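# Reassemble the aquarium canister filter

## Task

Rebuild the aquarium filter: seat both trays inside the canister with their arrows aligned, fit the rubber ring into the groove on the canister rim, and put the head on top with both of its clips closed.

## Robot and tools

Robot: two seven-joint arms, left_arm and right_arm, each ending in a two-finger gripper. left_arm stands on the +y side of the table. Its fingers can fold: only a grip in the outer quarter of each pad (near the tip) squeezes as commanded; nearer the palm a thin part may slip or not be held, a wide one may be crushed, and a tip pushed into a surface folds quietly, spoiling the next grip unless the fingers are fully shut. right_arm's fingers are rigid.

Frames: the scene frame has its origin on the table top midway between the nominal bases, +x out over the table, +y toward left_arm, +z up. Calibrated bases: left_arm at (-0.019, +0.307, +0.031) m, right_arm at (-0.024, -0.408, +0.031) m, both almost unrotated (tiny yaw), z up. Every hand pose, offset and wrist-camera pose is in that arm's own base frame; fixed cameras and the table use the scene frame. On the gripper, +z runs out along the fingers and the fingers close along y. end_effector_position is the point between the closed pads; fingertips sit about 33 mm past it at gaps up to 40 mm, shrinking to 9 mm when wide open.

The 18-number row (used by execute_actions and move): one flat list covering both arms, values in [-1, 1]. Numbers 1-9 are left_arm: dx, dy, dz, rx, ry, rz, gripper position, force_limit, speed; numbers 10-18 repeat that for right_arm. Always give all 18. dx..rz are an offset, not a pose: measured from that arm's Hand target as it was when the action or move began, along its base axes; 1.0 equals 0.6 m or 180 degrees; rx, ry, rz form one rotation vector, turning about the Hand target's position. Offsets longer than 1.0 are shortened. Six zeros re-request the current Hand target. The gripper numbers are absolute commands: position +1 = open 140 mm, about -0.8 = pads touching, -1 = close until blocked; force_limit sets pad force (roughly 14 N at -1, 40 N at 0, 58 N at +1 on parts up to 40 mm); speed sets closing rate (about 30 mm/s at -1, 140 at 0, 250 at +1), and faster closes grip harder. Both start at +1. To leave a gripper alone, resend its previous three numbers; 0 is a real command.

execute_actions(actions, cameras): actions is a list of actions; each action is a table of up to 15 rows, one row per 1/30 s step, with the last row held until 15 steps pass. All rows of an action count from the pose at that action's start, and the next action starts from the new Hand target, so repeating an offset moves further. An empty list just returns state and images. cameras picks images: omitted/null/["all"] = all, [] = none; an unknown name invalidates the call.

move(target, speed, blend, blocking, cameras): straight-line paths. target is one 18-number row or up to 15 rows; every row is an offset from the same starting Hand targets. speed is top path speed in m/s, 0.002 to 2 (default 0.25), one value or one per target; turning is capped at twice that in rad/s and at 2.5 rad/s. blend (m) rounds corners between listed targets. The whole move lasts at least 0.5 s and is cut at 10 s. Gripper numbers of the first row go out at once; those of later rows go out when all arms have come to rest at that row. Paths do not avoid obstacles or the other arm, and fast moves overshoot and hit harder. blocking=false returns after about 0.5 s while the move continues. The result adds a move: line: done, off_target, moving, held or fault, plus limits=paced (pose clipped) or limits=held (steps withheld).

wait(seconds 0 to 10) lets time pass with commands held. stop() brakes a running move (fingers keep going). zoom_image(camera, region=[x0, y0, x1, y1] in image pixels, at most 504 by 504) magnifies the latest image. clear_fault(arm) clears a reported torque or force fault on left_arm or right_arm. finished_scene(scene) ends the current scene, given by its number from the results (1 or 2); it is final, so call it only once the filter stays assembled without the robot.

Cameras: cam_head_left, cam_head_right, cam_high, cam_low, cam_left_wrist, cam_right_wrist, each 672x504.

Results: per arm, end_effector_position (m) and end_effector_quat_wxyz in its base frame; Hand target (last commanded pose, after the controller limits orientation to 32 degrees from the measured one each step); Tool commands; object_status (0 moving, 1 blocked while opening, 2 blocked while closing = holding, 3 reached target or pads met); position_measured in counts (3 open, ~75 = 100 mm, 139 = 60 mm, 200 = 20 mm, 230 pads touching). Also joint positions, velocities ("within noise"), joint torques, external torque estimates, flange force along gripper axes (includes held weight), and for execute_actions some per-step positions. A gripper can rest short of its Hand target; send the gap as an offset. Stopped fingers stay put until you send a position differing by 0.01 or more; to grip harder raise force_limit and nudge position (-1 to -0.98), to grip softer reopen and close slowly.

Avoid: dropping parts or releasing them while moving; slams and fast impacts; forces of 40 N or more on an arm (held weight counts), which cause a force fault; contact torque over the joint limits (35, 35, 32, 30, 12, 12, 12 N m from waist to wrist roll) or joints at their range ends, which cause torque faults; hard squeezes on parts still resting on something; the arms or grippers striking each other, or one gripper closing on the other's fingers; anything leaving the table. To stop pressing on something, command the target back past the gripper. Long loads or stretched, straining arms heat motors (MOTOR HOT, then a 30 to 60 s brake). Loose parts may get nudged occasionally.

Each tool is called after "Request:" as name(argument=value, ...), one argument or row to a line, values as JSON.

## Session

Request:
execute_actions(
  actions=[],
)

Scene clock: 0.00 s.
left_arm: end_effector_position=(+0.4723, +0.6201, +0.1928) position_measured=3 object_status=3 end_effector_quat_wxyz=(-0.060, +0.982, +0.118, +0.132) | right_arm: end_effector_position=(+0.1576, +0.1018, +0.3336) position_measured=3 object_status=3 end_effector_quat_wxyz=(+0.602, +0.604, +0.502, +0.140)
Joint positions: left_arm=[0.961 0.518 -0.007 -1.499 -0.146 2.281 -0.774] | right_arm=[1.736 -0.563 0.217 -2.768 -0.6 1.075 -1.057]
Joint velocities: within noise
Joint torques (N m): no reading
External joint torques (N m): no reading
Flange force (N): no reading
Hand target: left_arm +0.4723, +0.6201, +0.1928; -0.060, +0.982, +0.118, +0.132 | right_arm +0.1576, +0.1018, +0.3336; +0.602, +0.604, +0.502, +0.140
Tool commands: left_gripper/position=+1.0 left_gripper/force_limit=+1.0 left_gripper/speed=+1.0 right_gripper/position=+1.0 right_gripper/force_limit=+1.0 right_gripper/speed=+1.0

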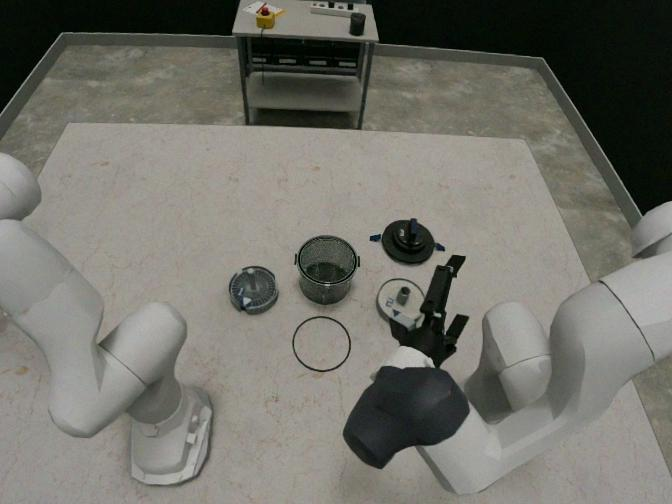

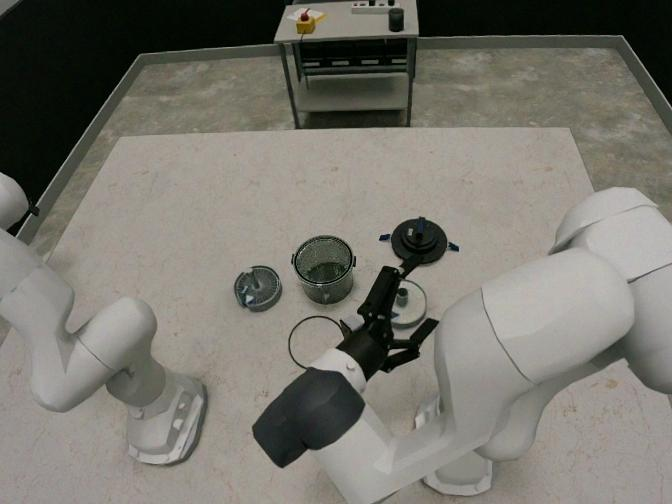

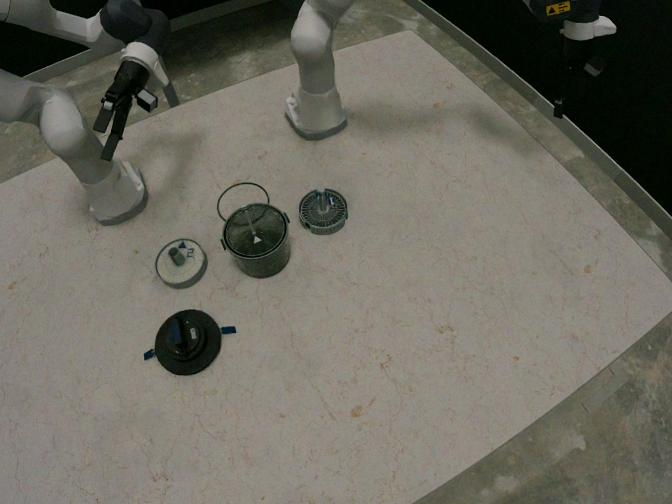

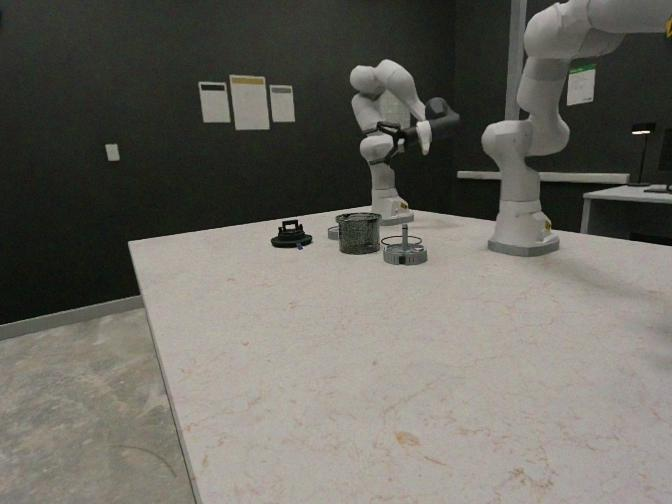

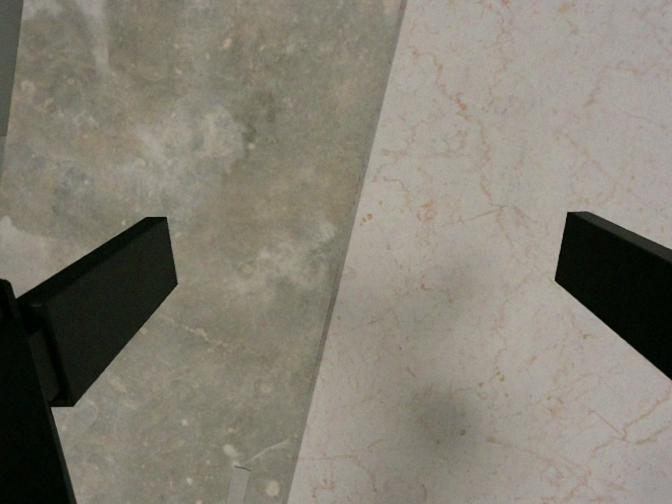

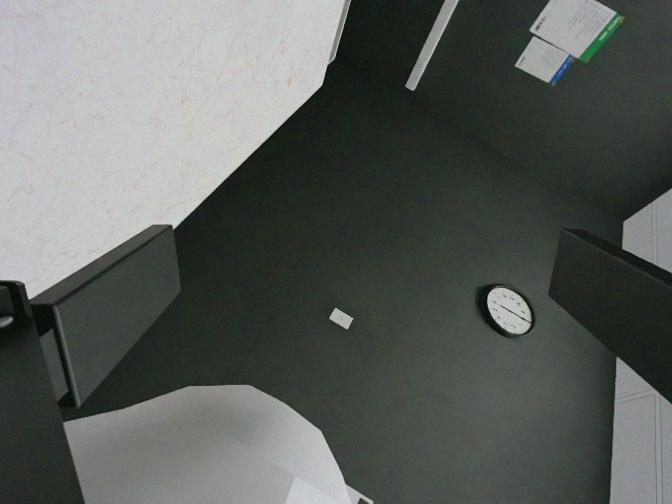

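Request:
zoom_image(
  camera="cam_high",
  region=[130, 160, 370, 390],
)

Request:
zoom_image(
  camera="cam_head_left",
  region=[210, 200, 460, 390],
)

Request:
zoom_image(
  camera="cam_low",
  region=[260, 200, 440, 280],
)

Request:
zoom_image(
  camera="cam_head_right",
  region=[220, 200, 470, 370],
)

Scaled by 2.100 from the camera's 672x504 image, which has a finer 960x720 frame.

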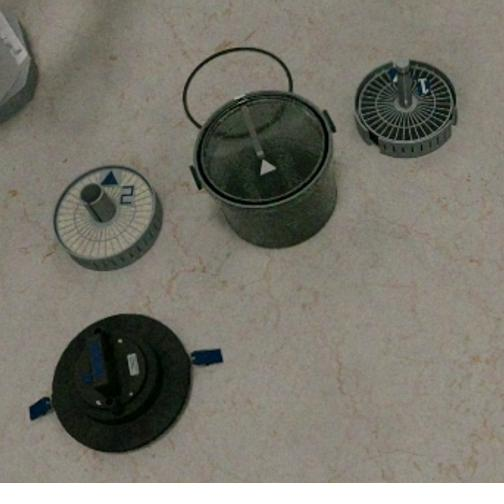

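Scaled by 2.016 from the camera's 672x504 image, which has a finer 960x720 frame.

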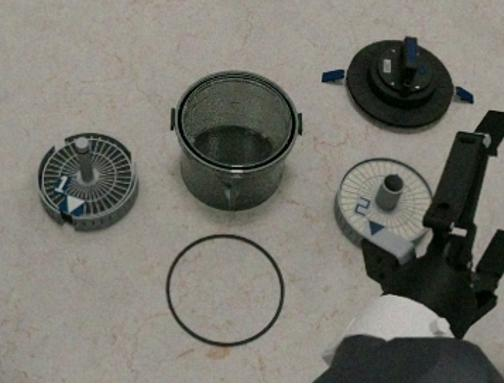

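Scaled by 2.800 from the camera's 672x504 image, which has a finer 960x720 frame.

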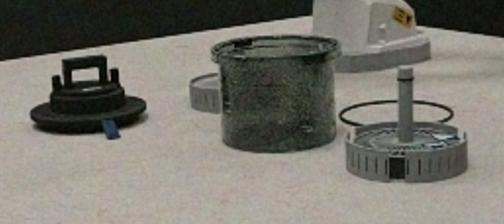

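Scaled by 2.016 from the camera's 672x504 image, which has a finer 960x720 frame.

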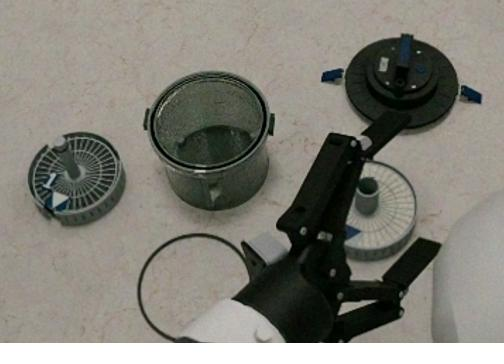

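Request:
move(
  target=[-0.2,-0.9,0.2,-0.038,0.085,-0.076,1,1,1,0.277,0.093,0.08,0.443,0.103,-0.37,1,1,1],
  speed=0.3,
  cameras=["cam_head_left","cam_left_wrist","cam_right_wrist"],
)

Scene clock: 66.10 s.
left_arm: end_effector_position=(+0.3534, +0.0816, +0.3133) position_measured=3 object_status=3 end_effector_quat_wxyz=(-0.003, +1.000, -0.004, +0.001) | right_arm: end_effector_position=(+0.3239, +0.1562, +0.3816) position_measured=3 object_status=3 end_effector_quat_wxyz=(+0.003, +1.000, +0.004, +0.000)
Joint positions: left_arm=[0.629 -0.667 -0.318 -2.42 -0.194 1.778 -1.148] | right_arm=[1.196 -0.737 -0.501 -2.224 -0.333 1.548 -0.774]
Joint velocities: left_arm=[0.001 0.002 -0.001 0 -0.001 -0.001 -0.006] | right_arm=[within noise]
Joint torques (N m): left_arm=[1.03 -9.33 4.29 24.23 0.36 2.48 -0.27] | right_arm=[-0.2 -4.85 10.05 22.29 1.06 2.69 0.29]
External joint torques (N m): left_arm=[1.03 -0.68 -0.6 -0.23 -0.47 -0.19 -0.27] | right_arm=[-0.2 -1.26 0.69 -0.51 0.26 0.05 0.29]
Flange force (N): left_arm=[-1.6 1.7 0.3] | right_arm=[-5.9 2.2 2.1]
Hand target: left_arm +0.3523, +0.0801, +0.3128; -0.001, +1.000, -0.001, +0.000 | right_arm +0.3238, +0.1576, +0.3816; +0.001, +1.000, +0.000, +0.000
Off the commanded pose: left_arm 0.002 m, 0 deg | right_arm 0.001 m, 1 deg.
move: done
camera_calibration:
cam_left_wrist: T_world_to_cam=[[-0.0187506, -0.999708, -0.0152167, 0.0998057], [-0.941983, 0.0125623, 0.335426, 0.230459], [-0.335137, 0.0206233, -0.941944, 0.555449], [0, 0, 0, 1]] pos_world=[0.405111, 0.0854263, 0.447418]
cam_right_wrist: T_world_to_cam=[[0.0150176, -0.999854, -0.00813813, 0.162737], [-0.949571, -0.0168108, 0.313102, 0.201762], [-0.313193, 0.00302568, -0.949685, 0.604579], [0, 0, 0, 1]] pos_world=[0.378493, 0.164276, 0.512311]
Images, in order (width x height): cam_head_left 672x504, cam_left_wrist 672x504, cam_right_wrist 672x504.

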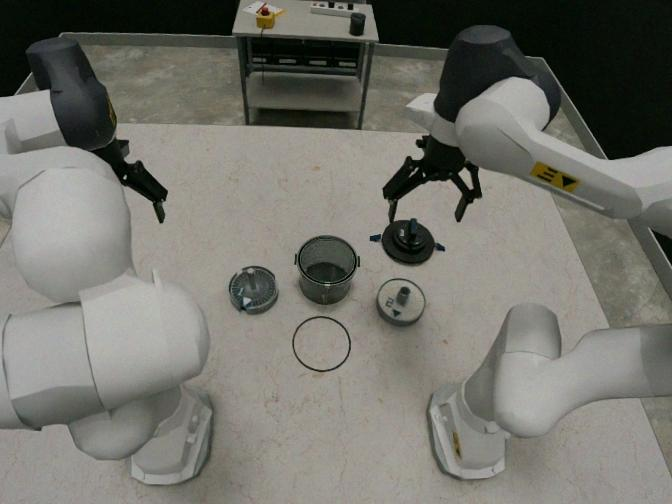

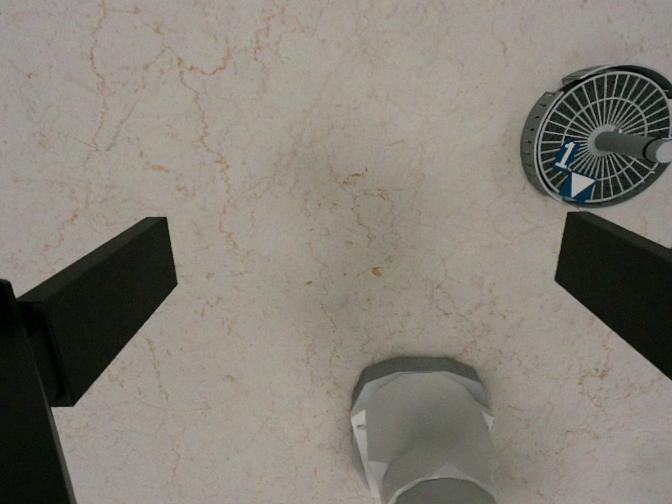

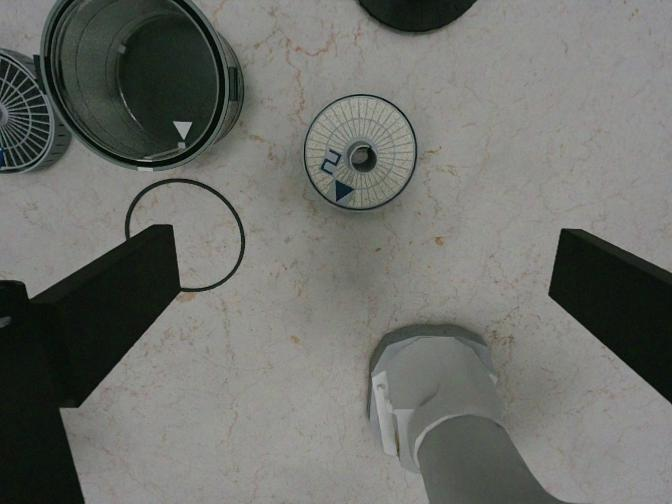

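Request:
move(
  target=[0,-0.25,0,0,0,0,1,1,1,-0.1,0.2,0.03,0,0,0,1,1,1],
  speed=0.3,
  cameras=["cam_left_wrist","cam_right_wrist"],
)

Request:
zoom_image(
  camera="cam_right_wrist",
  region=[150, 0, 500, 260],
)

Request:
zoom_image(
  camera="cam_left_wrist",
  region=[150, 0, 550, 300],
)

Scene clock: 78.83 s.
left_arm: end_effector_position=(+0.3529, -0.0684, +0.3124) position_measured=3 object_status=3 end_effector_quat_wxyz=(-0.002, +1.000, -0.003, +0.000) | right_arm: end_effector_position=(+0.2640, +0.2758, +0.3996) position_measured=3 object_status=3 end_effector_quat_wxyz=(+0.003, +1.000, +0.004, +0.000)
Joint positions: left_arm=[0.553 -0.779 -0.563 -2.413 -0.383 1.707 -1.378] | right_arm=[1.251 -0.575 -0.316 -2.132 -0.173 1.576 -0.594]
Joint velocities: left_arm=[0.001 0 -0.001 0.001 0 0 -0.006] | right_arm=[0 0 0 -0.001 0 0 0.004]
Joint torques (N m): left_arm=[1 -3.83 9.6 23.41 0.4 2.45 -0.14] | right_arm=[-0.17 -11.3 6.09 23.85 1.06 2.68 0.17]
External joint torques (N m): left_arm=[1 -0.9 -0.36 0.43 -0.47 -0.21 -0.14] | right_arm=[-0.15 -0.56 1.26 -0.1 0.29 0.04 0.17]
Flange force (N): left_arm=[-0.6 1.0 -1.2] | right_arm=[-3.6 0.8 0.4]
Hand target: left_arm +0.3523, -0.0699, +0.3128; -0.001, +1.000, -0.001, +0.000 | right_arm +0.2638, +0.2776, +0.3996; +0.001, +1.000, +0.000, +0.000
Off the commanded pose: left_arm 0.002 m, 0 deg | right_arm 0.002 m, 0 deg.
move: done
camera_calibration:
cam_left_wrist: T_world_to_cam=[[-0.0178625, -0.999743, -0.0139324, -0.0509048], [-0.941528, 0.0121299, 0.336715, 0.23161], [-0.33646, 0.0191323, -0.941504, 0.557747], [0, 0, 0, 1]] pos_world=[0.404817, -0.0643721, 0.446424]
cam_right_wrist: T_world_to_cam=[[0.0150377, -0.999844, -0.00930355, 0.283779], [-0.949669, -0.0171936, 0.312783, 0.14147], [-0.312895, 0.00413173, -0.949779, 0.602158], [0, 0, 0, 1]] pos_world=[0.318494, 0.283679, 0.530308]
Images, in order (width x height): cam_left_wrist 672x504, cam_right_wrist 672x504.

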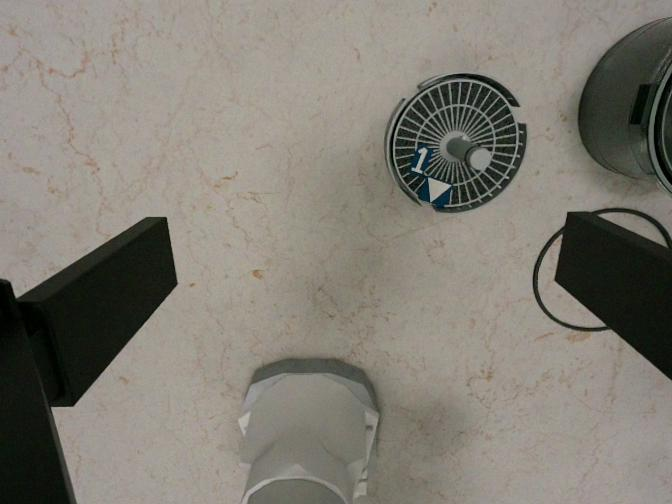

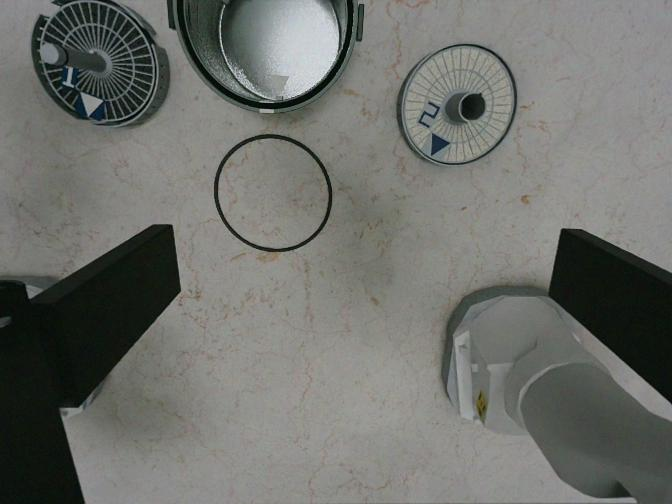

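Scaled by 1.440 from the camera's 672x504 image, which has a finer 960x720 frame.

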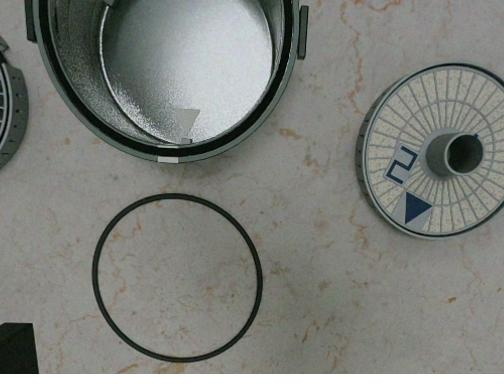

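Scaled by 1.260 from the camera's 672x504 image, which has a finer 960x720 frame.

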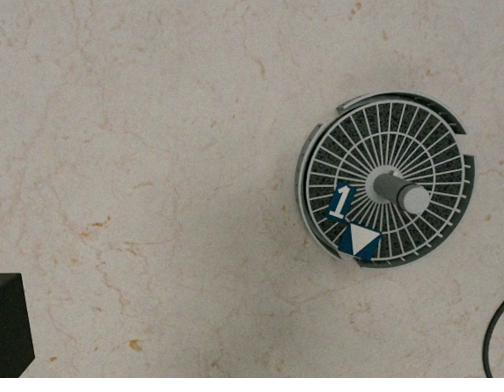

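Request:
move(
  target=[0,0,0,0,0,0,1,1,1,0.35,0.085,0,0,0,0,1,1,1],
  speed=0.3,
  cameras=["cam_right_wrist"],
)

Request:
zoom_image(
  camera="cam_right_wrist",
  region=[220, 120, 460, 380],
)

Scene clock: 89.47 s.
left_arm: end_effector_position=(+0.3529, -0.0685, +0.3125) position_measured=3 object_status=3 end_effector_quat_wxyz=(-0.002, +1.000, -0.002, +0.000) | right_arm: end_effector_position=(+0.4749, +0.3287, +0.4007) position_measured=3 object_status=3 end_effector_quat_wxyz=(+0.001, +1.000, -0.003, +0.003)
Joint positions: left_arm=[0.553 -0.78 -0.563 -2.412 -0.384 1.707 -1.381] | right_arm=[1.2 0.08 -0.626 -1.522 0.043 1.59 -0.988]
Joint velocities: left_arm=[within noise] | right_arm=[0 0 -0.001 0 0 -0.001 -0.007]
Joint torques (N m): left_arm=[0.13 -3.3 9.97 23.1 0.7 2.59 -0.17] | right_arm=[-0.11 -30.2 -0.74 24.38 1.11 2.35 -0.33]
External joint torques (N m): left_arm=[0.13 -0.39 0 0.1 -0.17 -0.08 -0.17] | right_arm=[0.05 -0.45 0.85 0.04 0.31 -0.32 -0.33]
Flange force (N): left_arm=[-1.0 0.5 -0.3] | right_arm=[-0.6 0.2 -0.8]
Hand target: left_arm +0.3523, -0.0699, +0.3128; -0.001, +1.000, -0.001, +0.000 | right_arm +0.4738, +0.3286, +0.3996; +0.001, +1.000, +0.000, +0.000
Off the commanded pose: left_arm 0.002 m, 0 deg | right_arm 0.001 m, 1 deg.
move: done
camera_calibration:
cam_right_wrist: T_world_to_cam=[[0.000356134, -0.99991, -0.0133912, 0.342165], [-0.951531, -0.00445733, 0.307519, 0.341114], [-0.307551, 0.0126326, -0.951448, 0.664272], [0, 0, 0, 1]] pos_world=[0.528757, 0.335264, 0.531703]
Images, in order (width x height): cam_right_wrist 672x504.

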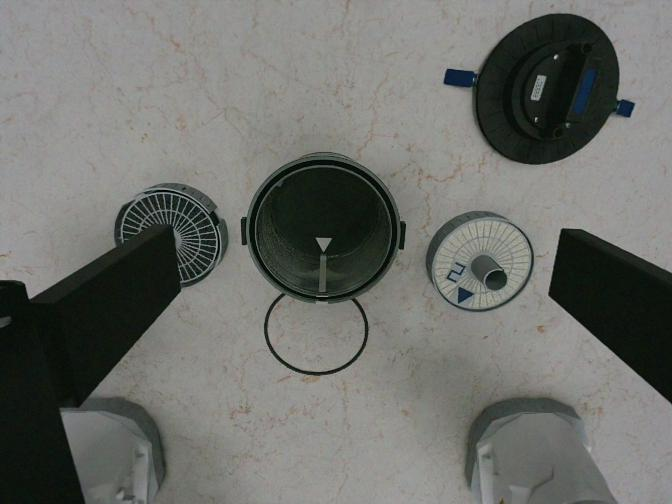

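Scaled by 1.938 from the camera's 672x504 image, which has a finer 960x720 frame.

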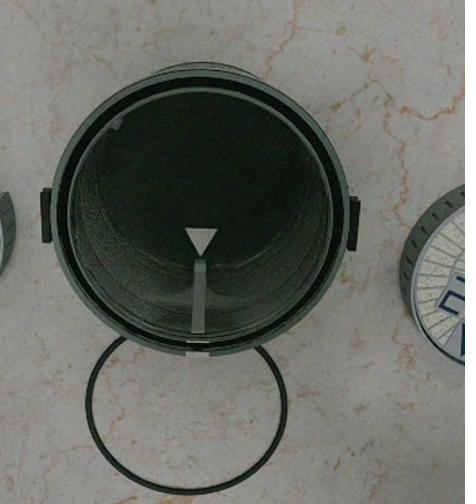

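Request:
move(
  target=[-0.1,0.5,0.05,0,0,0,1,1,1,-0.055,0.335,-0.1,0,0,0,1,1,1],
  speed=0.3,
  cameras=["cam_right_wrist","cam_head_left"],
)

Request:
zoom_image(
  camera="cam_right_wrist",
  region=[200, 100, 480, 380],
)

Scene clock: 136.53 s.
left_arm: end_effector_position=(+0.2918, +0.2282, +0.3424) position_measured=3 object_status=3 end_effector_quat_wxyz=(+0.001, +1.000, +0.002, -0.001) | right_arm: end_effector_position=(+0.4412, +0.5305, +0.3410) position_measured=3 object_status=3 end_effector_quat_wxyz=(+0.000, +1.000, +0.005, +0.002)
Joint positions: left_arm=[0.653 -0.596 0.009 -2.326 0.004 1.728 -0.916] | right_arm=[1.226 0.518 -0.53 -1.095 0.25 1.556 -0.82]
Joint velocities: left_arm=[-0.001 0 0.001 0 0.001 0 0.006] | right_arm=[-0.001 -0.001 0.001 0 0.001 0 0.004]
Joint torques (N m): left_arm=[-0.06 -11.07 -0.69 25.3 1.02 3.06 0.28] | right_arm=[-0.17 -46.25 -5.54 23.51 1.08 2.34 0.31]
External joint torques (N m): left_arm=[-0.08 0.75 -0.04 0.45 0.22 0.42 0.28] | right_arm=[-0.07 -0.36 0.8 0.16 0.29 -0.32 0.31]
Flange force (N): left_arm=[2.7 -2.8 -0.3] | right_arm=[0.7 -1.7 -1.7]
Hand target: left_arm +0.2923, +0.2301, +0.3428; -0.001, +1.000, -0.001, +0.000 | right_arm +0.4408, +0.5296, +0.3396; +0.001, +1.000, +0.000, +0.000
Off the commanded pose: left_arm 0.002 m, 0 deg | right_arm 0.002 m, 1 deg.
move: done
camera_calibration:
cam_right_wrist: T_world_to_cam=[[0.0165642, -0.999758, -0.0144879, 0.536304], [-0.951181, -0.0202223, 0.30797, 0.336425], [-0.308188, 0.0086794, -0.951286, 0.59702], [0, 0, 0, 1]] pos_world=[0.495112, 0.537795, 0.472098]
Images, in order (width x height): cam_head_left 672x504, cam_right_wrist 672x504.

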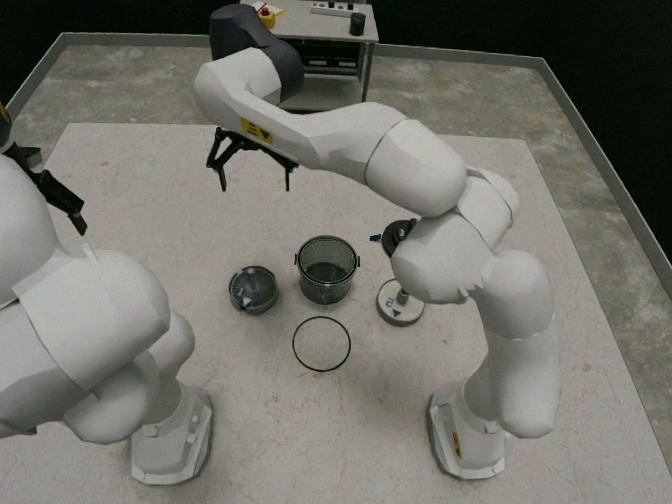

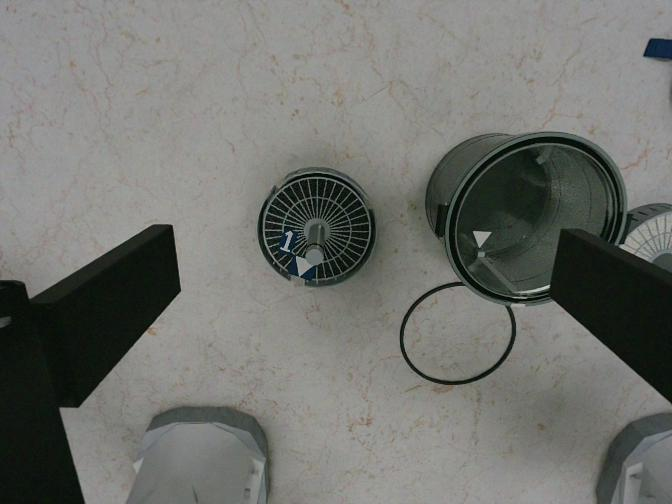

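Scaled by 1.800 from the camera's 672x504 image, which has a finer 960x720 frame.

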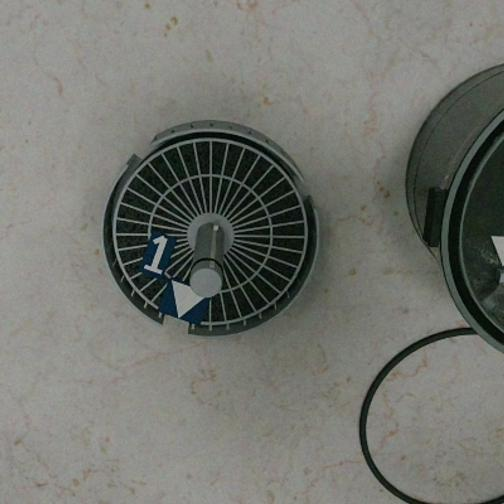

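Request:
move(
  target=[0,0,0,0,0,0,1,1,1,-0.12,0.05,-0.3,0,0,0,1,1,1],
  speed=0.25,
  cameras=["cam_right_wrist","cam_high","cam_low"],
)

Request:
zoom_image(
  camera="cam_low",
  region=[300, 140, 520, 300],
)

Scene clock: 164.67 s.
left_arm: end_effector_position=(+0.2919, +0.2284, +0.3425) position_measured=3 object_status=3 end_effector_quat_wxyz=(+0.001, +1.000, +0.001, +0.000) | right_arm: end_effector_position=(+0.3684, +0.5583, +0.1587) position_measured=3 object_status=3 end_effector_quat_wxyz=(+0.004, +1.000, +0.005, -0.001)
Joint positions: left_arm=[0.653 -0.596 0.009 -2.326 0.004 1.729 -0.913] | right_arm=[1.422 0.479 -0.518 -1.63 0.254 2.033 -0.744]
Joint velocities: left_arm=[within noise] | right_arm=[0 0 0.001 0 -0.001 0.004 0.004]
Joint torques (N m): left_arm=[0.5 -11.15 -1.1 25.17 0.82 3.03 0.22] | right_arm=[0.57 -45.16 -6.48 23.02 0.97 2.71 0.23]
External joint torques (N m): left_arm=[0.5 0.76 -0.44 0.24 0.02 0.37 0.21] | right_arm=[0.54 -1.12 0.63 -1.05 0.26 0.06 0.23]
Flange force (N): left_arm=[2.5 -2.1 0.2] | right_arm=[-6.2 7.0 0.6]
Hand target: left_arm +0.2923, +0.2301, +0.3428; -0.001, +1.000, -0.001, +0.000 | right_arm +0.3688, +0.5596, +0.1596; +0.001, +1.000, +0.000, +0.000
Off the commanded pose: left_arm 0.002 m, 0 deg | right_arm 0.002 m, 1 deg.
move: done
camera_calibration:
cam_right_wrist: T_world_to_cam=[[0.0168015, -0.999837, -0.00665711, 0.5613], [-0.94927, -0.0180421, 0.313945, 0.321027], [-0.314014, 0.00104464, -0.949418, 0.406948], [0, 0, 0, 1]] pos_world=[0.423098, 0.566575, 0.289315]
Images, in order (width x height): cam_high 672x504, cam_low 672x504, cam_right_wrist 672x504.

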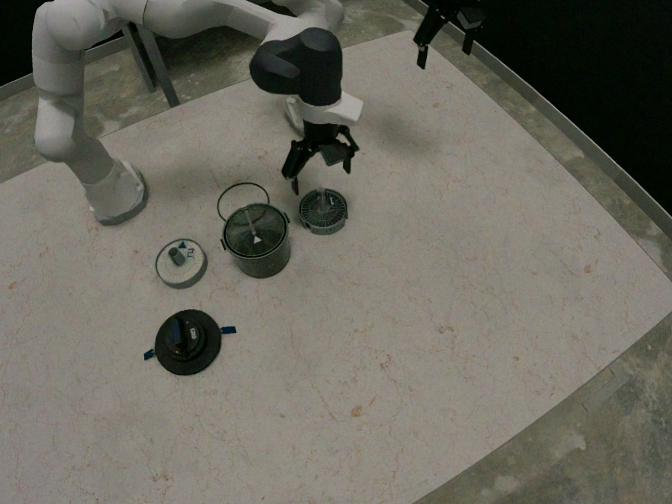

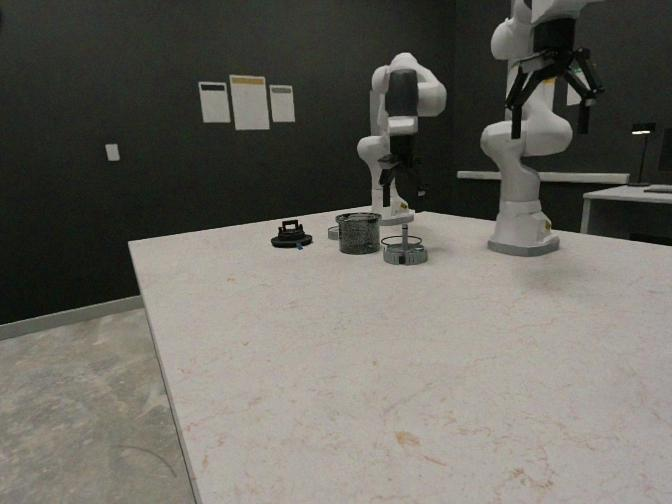

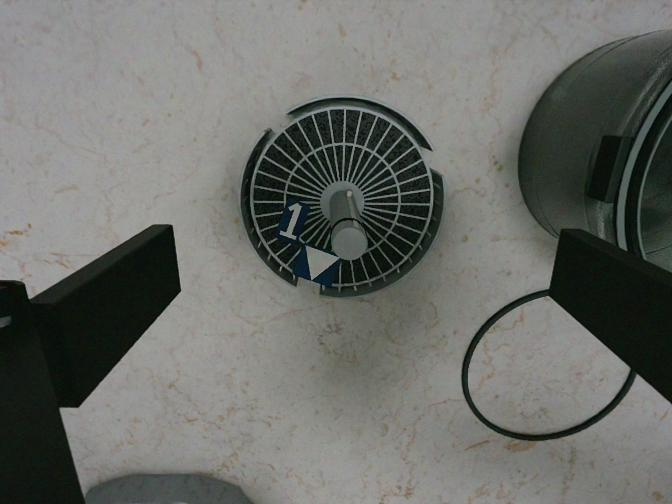

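Scaled by 2.291 from the camera's 672x504 image, which has a finer 960x720 frame.

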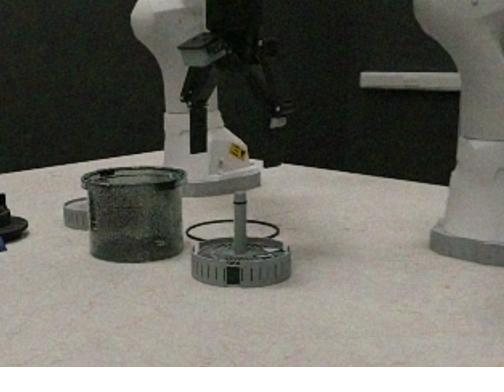

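Request:
move(
  target=[0,0,0,0,0,0,1,1,1,-0.002,0.001,-0.123,0,0,0,1,1,1],
  speed=0.15,
  cameras=["cam_right_wrist"],
)

Request:
execute_actions(
  actions=[
    [[0,0,0,0,0,0,1,1,1,0,0,0,0,0,0,-1,-0.4,-0.5]],
    [[0,0,0,0,0,0,1,1,1,0,0,0,0,0,0,-1,-0.4,-1]],
    [[0,0,0,0,0,0,1,1,1,0,0,0,0,0,0,-1,-0.4,-1]],
    [[0,0,0,0,0,0,1,1,1,0,0,0,0,0,0,-1,-0.4,-1]],
  ],
  cameras=["cam_right_wrist","cam_low"],
)

Scene clock: 177.80 s.
left_arm: end_effector_position=(+0.2919, +0.2284, +0.3425) position_measured=3 object_status=3 end_effector_quat_wxyz=(+0.001, +1.000, +0.001, +0.000) | right_arm: end_effector_position=(+0.3674, +0.5581, +0.0849) position_measured=3 object_status=3 end_effector_quat_wxyz=(+0.004, +1.000, -0.003, +0.000)
Joint positions: left_arm=[0.653 -0.595 0.009 -2.326 0.004 1.729 -0.913] | right_arm=[1.407 0.564 -0.486 -1.697 0.304 2.177 -0.758]
Joint velocities: left_arm=[within noise] | right_arm=[0 0.002 0.001 0 -0.001 0.005 -0.005]
Joint torques (N m): left_arm=[0.47 -11.17 -1.13 25.17 0.82 3.03 0.21] | right_arm=[-0.13 -46.3 -6.94 22.51 0.87 2.78 -0.25]
External joint torques (N m): left_arm=[0.44 0.76 -0.5 0.25 0.02 0.37 0.21] | right_arm=[-0.05 -0.97 0.98 -0.26 0.22 0.16 -0.25]
Flange force (N): left_arm=[2.6 -2.0 0.1] | right_arm=[-1.8 3.2 -0.1]
Hand target: left_arm +0.2923, +0.2301, +0.3428; -0.001, +1.000, -0.001, +0.000 | right_arm +0.3676, +0.5602, +0.0858; +0.001, +1.000, +0.000, +0.000
Off the commanded pose: left_arm 0.002 m, 0 deg | right_arm 0.002 m, 1 deg.
move: done
camera_calibration:
cam_right_wrist: T_world_to_cam=[[0.00141446, -0.999982, -0.00584973, 0.5664], [-0.949651, -0.00317598, 0.313292, 0.335041], [-0.313305, 0.00511206, -0.949639, 0.334097], [0, 0, 0, 1]] pos_world=[0.422045, 0.565746, 0.215619]
Images, in order (width x height): cam_right_wrist 672x504.

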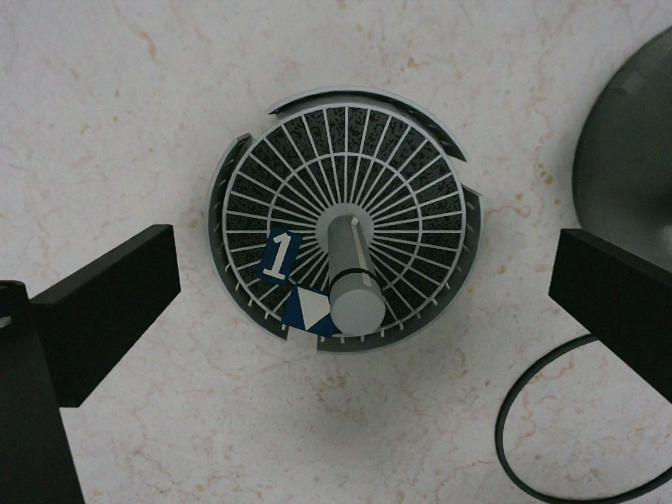

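Scene clock: 181.33 s.
left_arm: end_effector_position=(+0.2920, +0.2284, +0.3425) position_measured=3 object_status=3 end_effector_quat_wxyz=(+0.001, +1.000, +0.001, +0.000) | right_arm: end_effector_position=(+0.3680, +0.5601, +0.0868) position_measured=204 object_status=0 end_effector_quat_wxyz=(+0.002, +1.000, -0.002, +0.001)
Joint positions: left_arm=[0.653 -0.595 0.009 -2.326 0.004 1.729 -0.913] | right_arm=[1.405 0.562 -0.485 -1.696 0.304 2.18 -0.758]
Joint torques (N m): left_arm=[0.49 -11.21 -1.08 25.11 0.83 3.02 0.22] | right_arm=[-0.16 -46.03 -6.79 21.99 0.61 2.44 -0.19]
External joint torques (N m): left_arm=[0.53 0.71 -0.35 0.2 0.04 0.36 0.22] | right_arm=[-0.09 -0.54 1.1 -0.93 -0.04 -0.21 -0.19]
External joint torques at the end of the 1st action: left_arm=[0.53 0.68 -0.38 0.24 0.02 0.37 0.18] | right_arm=[0 -1.06 1.76 -0.39 0.06 0.05 -0.3]
External joint torques at the end of the 2nd action: left_arm=[0.53 0.68 -0.4 0.3 0.04 0.38 0.18] | right_arm=[-0.09 -0.95 1.29 -0.45 0.02 0.02 -0.19]
External joint torques at the end of the 3rd action: left_arm=[0.55 0.48 -0.42 0.41 0.03 0.39 0.19] | right_arm=[-0.2 -1.16 1.24 -0.42 0.01 0.04 -0.23]
Flange force (N): left_arm=[2.2 -2.1 0.3] | right_arm=[-2.6 4.2 0.1]
Flange force at the end of the 1st action (N): left_arm=[2.3 -2.0 0.2] | right_arm=[-2.2 3.4 0.0]
Flange force at the end of the 2nd action (N): left_arm=[2.4 -2.1 0.0] | right_arm=[-2.2 3.5 -0.2]
Flange force at the end of the 3rd action (N): left_arm=[2.1 -1.8 -0.2] | right_arm=[-2.3 3.9 -0.5]
Hand target: left_arm +0.2923, +0.2301, +0.3428; -0.001, +1.000, -0.001, +0.000 | right_arm +0.3676, +0.5602, +0.0858; +0.001, +1.000, +0.000, +0.000
Off the commanded pose: left_arm 0.002 m, 0 deg | right_arm 0.001 m, 0 deg.
Step readings (end_effector_position of left_arm | right_arm; steps 1 to 15: 1st action; 16 to 30: 2nd action; 31 to 45: 3rd action; 46 to 60: 4th action):
0: (+0.2919, +0.2284, +0.3425) | (+0.3674, +0.5581, +0.0849)
1: (+0.2919, +0.2284, +0.3425) | (+0.3674, +0.5581, +0.0849)
2: (+0.2919, +0.2284, +0.3425) | (+0.3674, +0.5582, +0.0849)
4: (+0.2919, +0.2284, +0.3425) | (+0.3674, +0.5582, +0.0849)
8: (+0.2919, +0.2284, +0.3425) | (+0.3674, +0.5583, +0.0849)
15: (+0.2919, +0.2284, +0.3425) | (+0.3674, +0.5583, +0.0849)
16: (+0.2919, +0.2284, +0.3425) | (+0.3674, +0.5583, +0.0849)
17: (+0.2919, +0.2284, +0.3425) | (+0.3674, +0.5583, +0.0849)
19: (+0.2919, +0.2284, +0.3425) | (+0.3674, +0.5584, +0.0849)
23: (+0.2919, +0.2284, +0.3425) | (+0.3674, +0.5584, +0.0849)
30: (+0.2919, +0.2284, +0.3425) | (+0.3674, +0.5584, +0.0849)
31: (+0.2919, +0.2284, +0.3425) | (+0.3674, +0.5584, +0.0849)
32: (+0.2919, +0.2284, +0.3425) | (+0.3674, +0.5584, +0.0849)
34: (+0.2919, +0.2284, +0.3425) | (+0.3674, +0.5584, +0.0849)
38: (+0.2919, +0.2284, +0.3425) | (+0.3674, +0.5584, +0.0849)
45: (+0.2919, +0.2284, +0.3425) | (+0.3674, +0.5584, +0.0849)
46: (+0.2919, +0.2284, +0.3425) | (+0.3674, +0.5584, +0.0849)
47: (+0.2919, +0.2284, +0.3425) | (+0.3674, +0.5584, +0.0849)
49: (+0.2919, +0.2284, +0.3425) | (+0.3674, +0.5584, +0.0849)
53: (+0.2919, +0.2284, +0.3425) | (+0.3674, +0.5584, +0.0849)
60: (+0.2919, +0.2284, +0.3425) | (+0.3674, +0.5584, +0.0849)
camera_calibration:
cam_right_wrist: T_world_to_cam=[[0.00250652, -0.999933, -0.0112973, 0.568325], [-0.950279, -0.00589964, 0.311344, 0.336918], [-0.31139, 0.00995524, -0.95023, 0.332741], [0, 0, 0, 1]] pos_world=[0.422354, 0.566962, 0.217703]
Images, in order (width x height): cam_low 672x504, cam_right_wrist 672x504.

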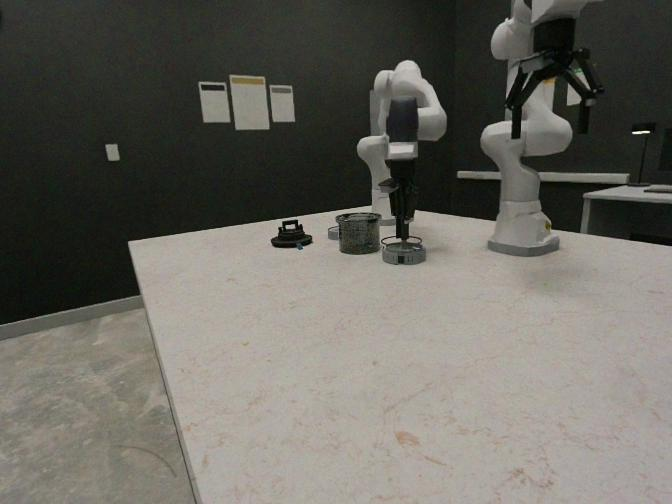

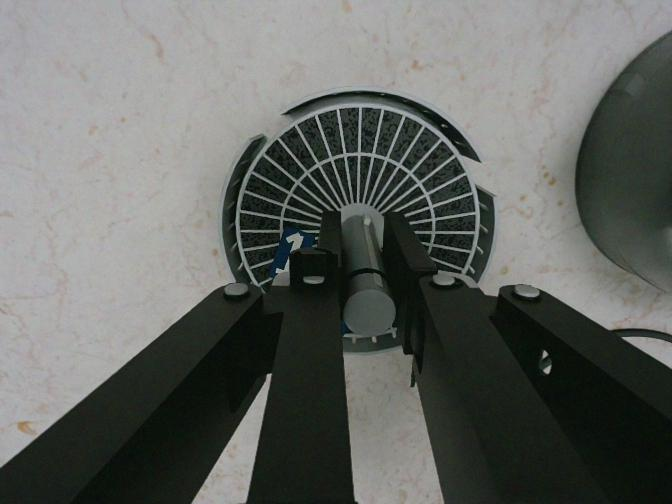

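Request:
wait(
  seconds=1,
  cameras=["cam_right_wrist"],
)

Request:
zoom_image(
  camera="cam_right_wrist",
  region=[210, 80, 510, 370],
)

Scene clock: 187.03 s.
left_arm: end_effector_position=(+0.2920, +0.2284, +0.3425) position_measured=3 object_status=3 end_effector_quat_wxyz=(+0.001, +1.000, +0.001, +0.000) | right_arm: end_effector_position=(+0.3680, +0.5601, +0.0868) position_measured=204 object_status=2 end_effector_quat_wxyz=(+0.002, +1.000, -0.002, +0.001)
Joint positions: left_arm=[0.653 -0.595 0.009 -2.326 0.004 1.729 -0.913] | right_arm=[1.405 0.562 -0.485 -1.696 0.304 2.18 -0.758]
Joint torques (N m): left_arm=[0.51 -11.23 -1.14 25.11 0.84 3.02 0.21] | right_arm=[-0.15 -45.99 -6.8 22.05 0.61 2.43 -0.28]
External joint torques (N m): left_arm=[0.59 0.69 -0.35 0.14 0.05 0.35 0.21] | right_arm=[-0.17 -0.32 1.05 -1 -0.04 -0.24 -0.28]
Flange force (N): left_arm=[2.0 -2.0 0.4] | right_arm=[-2.2 4.0 0.4]
Hand target: left_arm +0.2923, +0.2301, +0.3428; -0.001, +1.000, -0.001, +0.000 | right_arm +0.3676, +0.5602, +0.0858; +0.001, +1.000, +0.000, +0.000
Tool commands: left_gripper/position=+1.0 left_gripper/force_limit=+1.0 left_gripper/speed=+1.0 right_gripper/position=-1.0 right_gripper/force_limit=-0.4 right_gripper/speed=-1.0
Off the commanded pose: left_arm 0.002 m, 0 deg | right_arm 0.001 m, 0 deg.
wait: 1.00 s; at rest from the start
camera_calibration:
cam_right_wrist: T_world_to_cam=[[0.00250652, -0.999933, -0.0112973, 0.568325], [-0.950279, -0.00589964, 0.311344, 0.336918], [-0.31139, 0.00995524, -0.95023, 0.332741], [0, 0, 0, 1]] pos_world=[0.422354, 0.566962, 0.217703]
Images, in order (width x height): cam_right_wrist 672x504.

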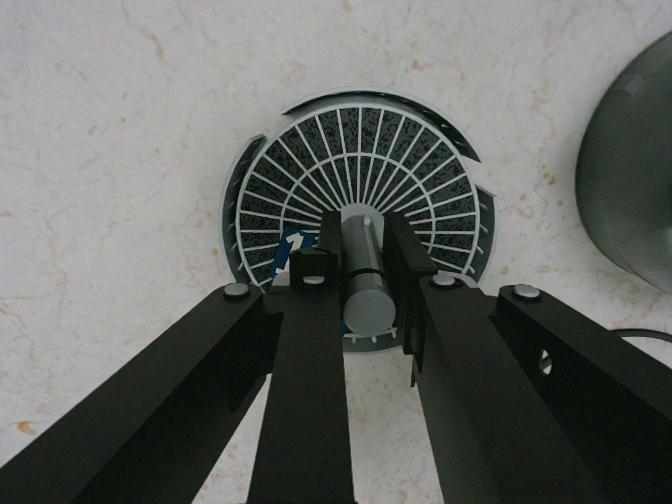

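Scaled by 1.680 from the camera's 672x504 image, which has a finer 960x720 frame.

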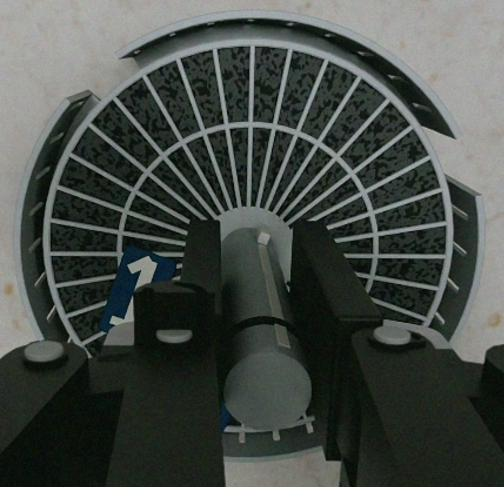

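Request:
move(
  target=[
    [0,0,0,0,0,0,1,1,1,0,0,0.267,0,0,0,-1,-0.4,-1],
    [0,0,0,0,0,0,1,1,1,0.079,-0.34,0.267,0,0,0.108,-1,-0.4,-1],
  ],
  speed=0.2,
  blend=[0.02,0],
)

Request:
zoom_image(
  camera="cam_right_wrist",
  region=[130, 80, 530, 480],
)

Scene clock: 203.93 s.
left_arm: end_effector_position=(+0.2920, +0.2284, +0.3425) position_measured=3 object_status=3 end_effector_quat_wxyz=(+0.001, +1.000, +0.001, +0.000) | right_arm: end_effector_position=(+0.4136, +0.3556, +0.2446) position_measured=204 object_status=2 end_effector_quat_wxyz=(+0.003, +0.986, +0.165, -0.003)
Joint positions: left_arm=[0.653 -0.595 0.009 -2.326 0.004 1.729 -0.913] | right_arm=[1.335 -0.023 -0.619 -2.023 -0.017 1.997 -1.179]
Joint velocities: left_arm=[within noise] | right_arm=[0 -0.002 -0.001 0 0 0.002 -0.007]
Joint torques (N m): left_arm=[0.51 -11.19 -1.08 25.11 0.83 3 0.18] | right_arm=[0.38 -28.36 1.1 24.4 0.7 2.77 -0.3]
External joint torques (N m): left_arm=[0.46 0.63 -0.47 0.29 0.02 0.36 0.18] | right_arm=[0.42 -2 0.74 -0.3 -0.06 0.13 -0.3]
Flange force (N): left_arm=[2.4 -1.8 0.0] | right_arm=[-8.2 2.7 -0.8]
Hand target: left_arm +0.2923, +0.2301, +0.3428; -0.001, +1.000, -0.001, +0.000 | right_arm +0.4150, +0.3562, +0.2460; +0.001, +0.986, +0.169, +0.000
Off the commanded pose: left_arm 0.002 m, 0 deg | right_arm 0.002 m, 1 deg.
move: done
camera_calibration:
cam_left_wrist: T_world_to_cam=[[-0.0092622, -0.999932, -0.00702992, 0.240354], [-0.941187, 0.00634299, 0.337827, 0.161377], [-0.33776, 0.0097455, -0.941182, 0.562358], [0, 0, 0, 1]] pos_world=[0.344054, 0.233834, 0.476453]
cam_right_wrist: T_world_to_cam=[[0.331314, -0.943466, -0.0101202, 0.209245], [-0.893414, -0.317151, 0.318161, 0.415444], [-0.303384, -0.0963699, -0.947983, 0.532875], [0, 0, 0, 1]] pos_world=[0.463504, 0.380527, 0.375095]

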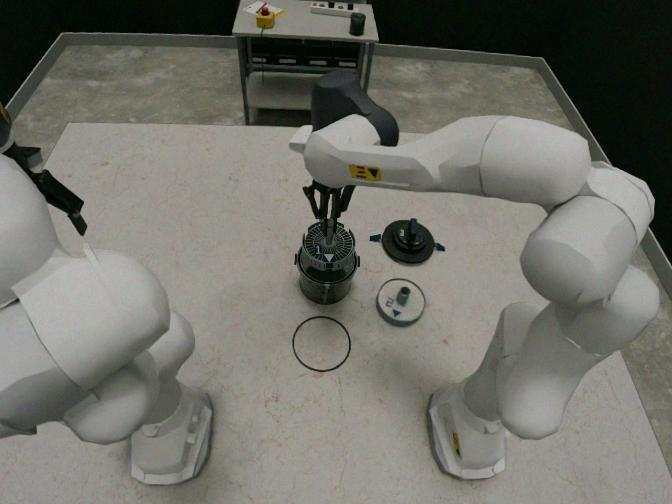

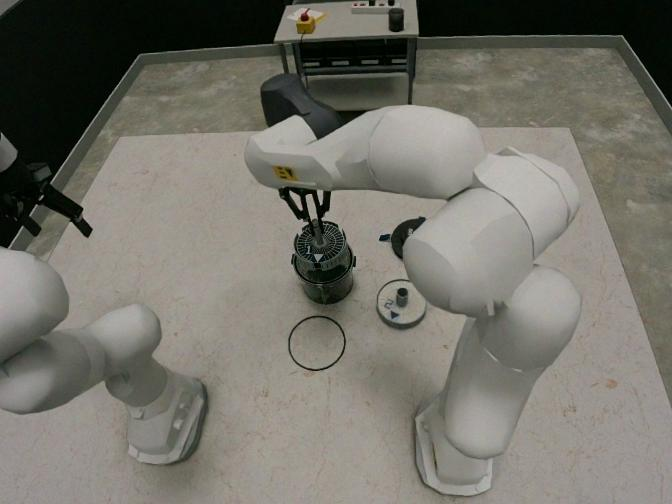

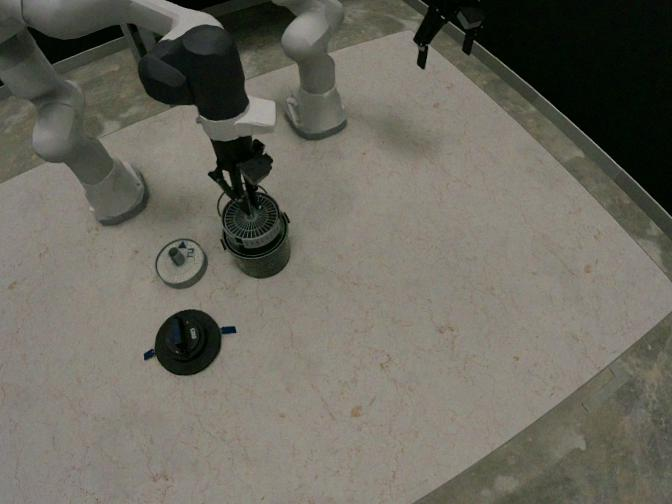

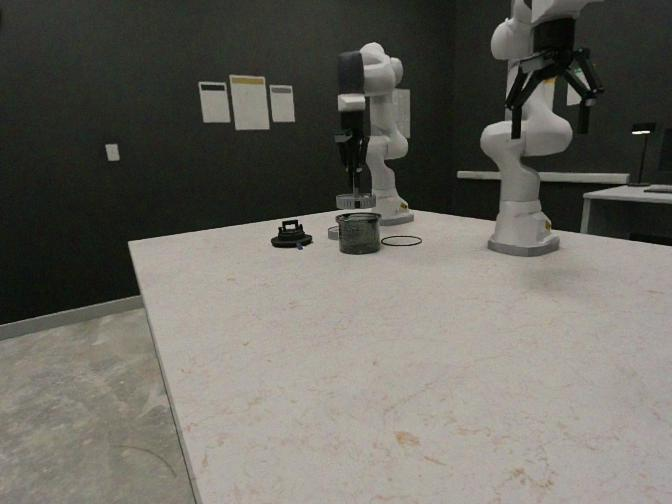

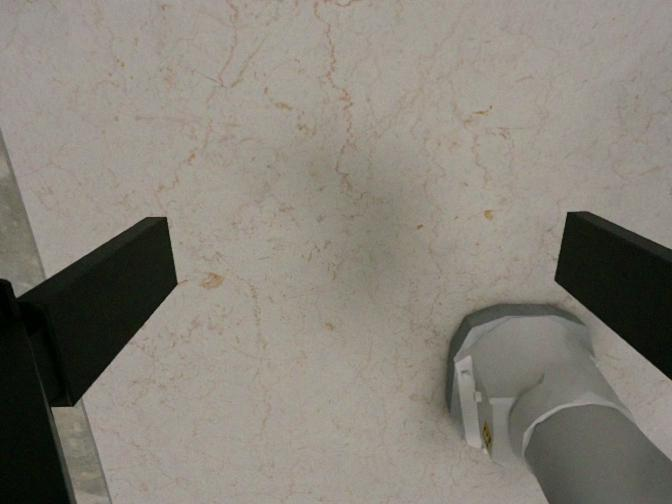

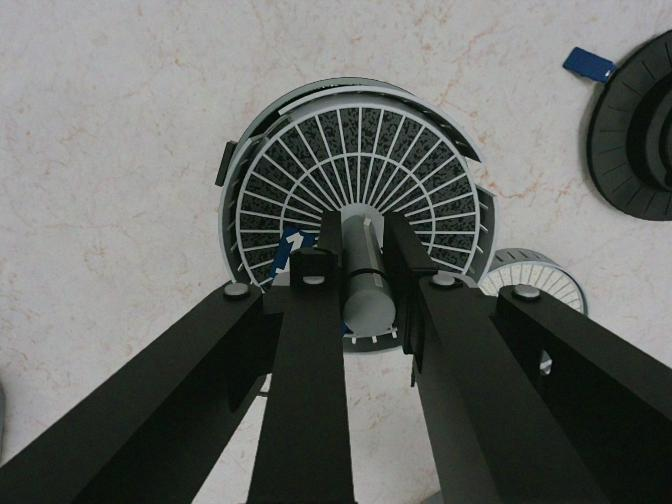

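Scaled by 1.260 from the camera's 672x504 image, which has a finer 960x720 frame.

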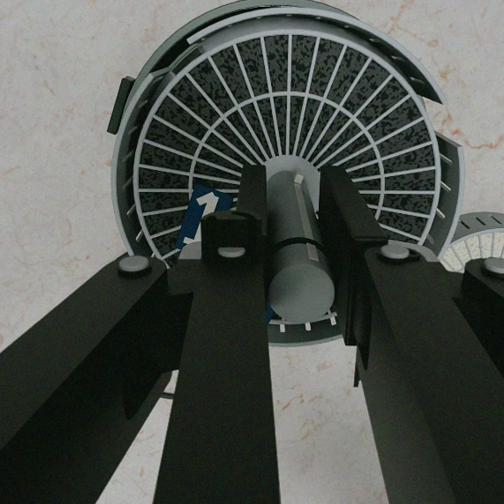

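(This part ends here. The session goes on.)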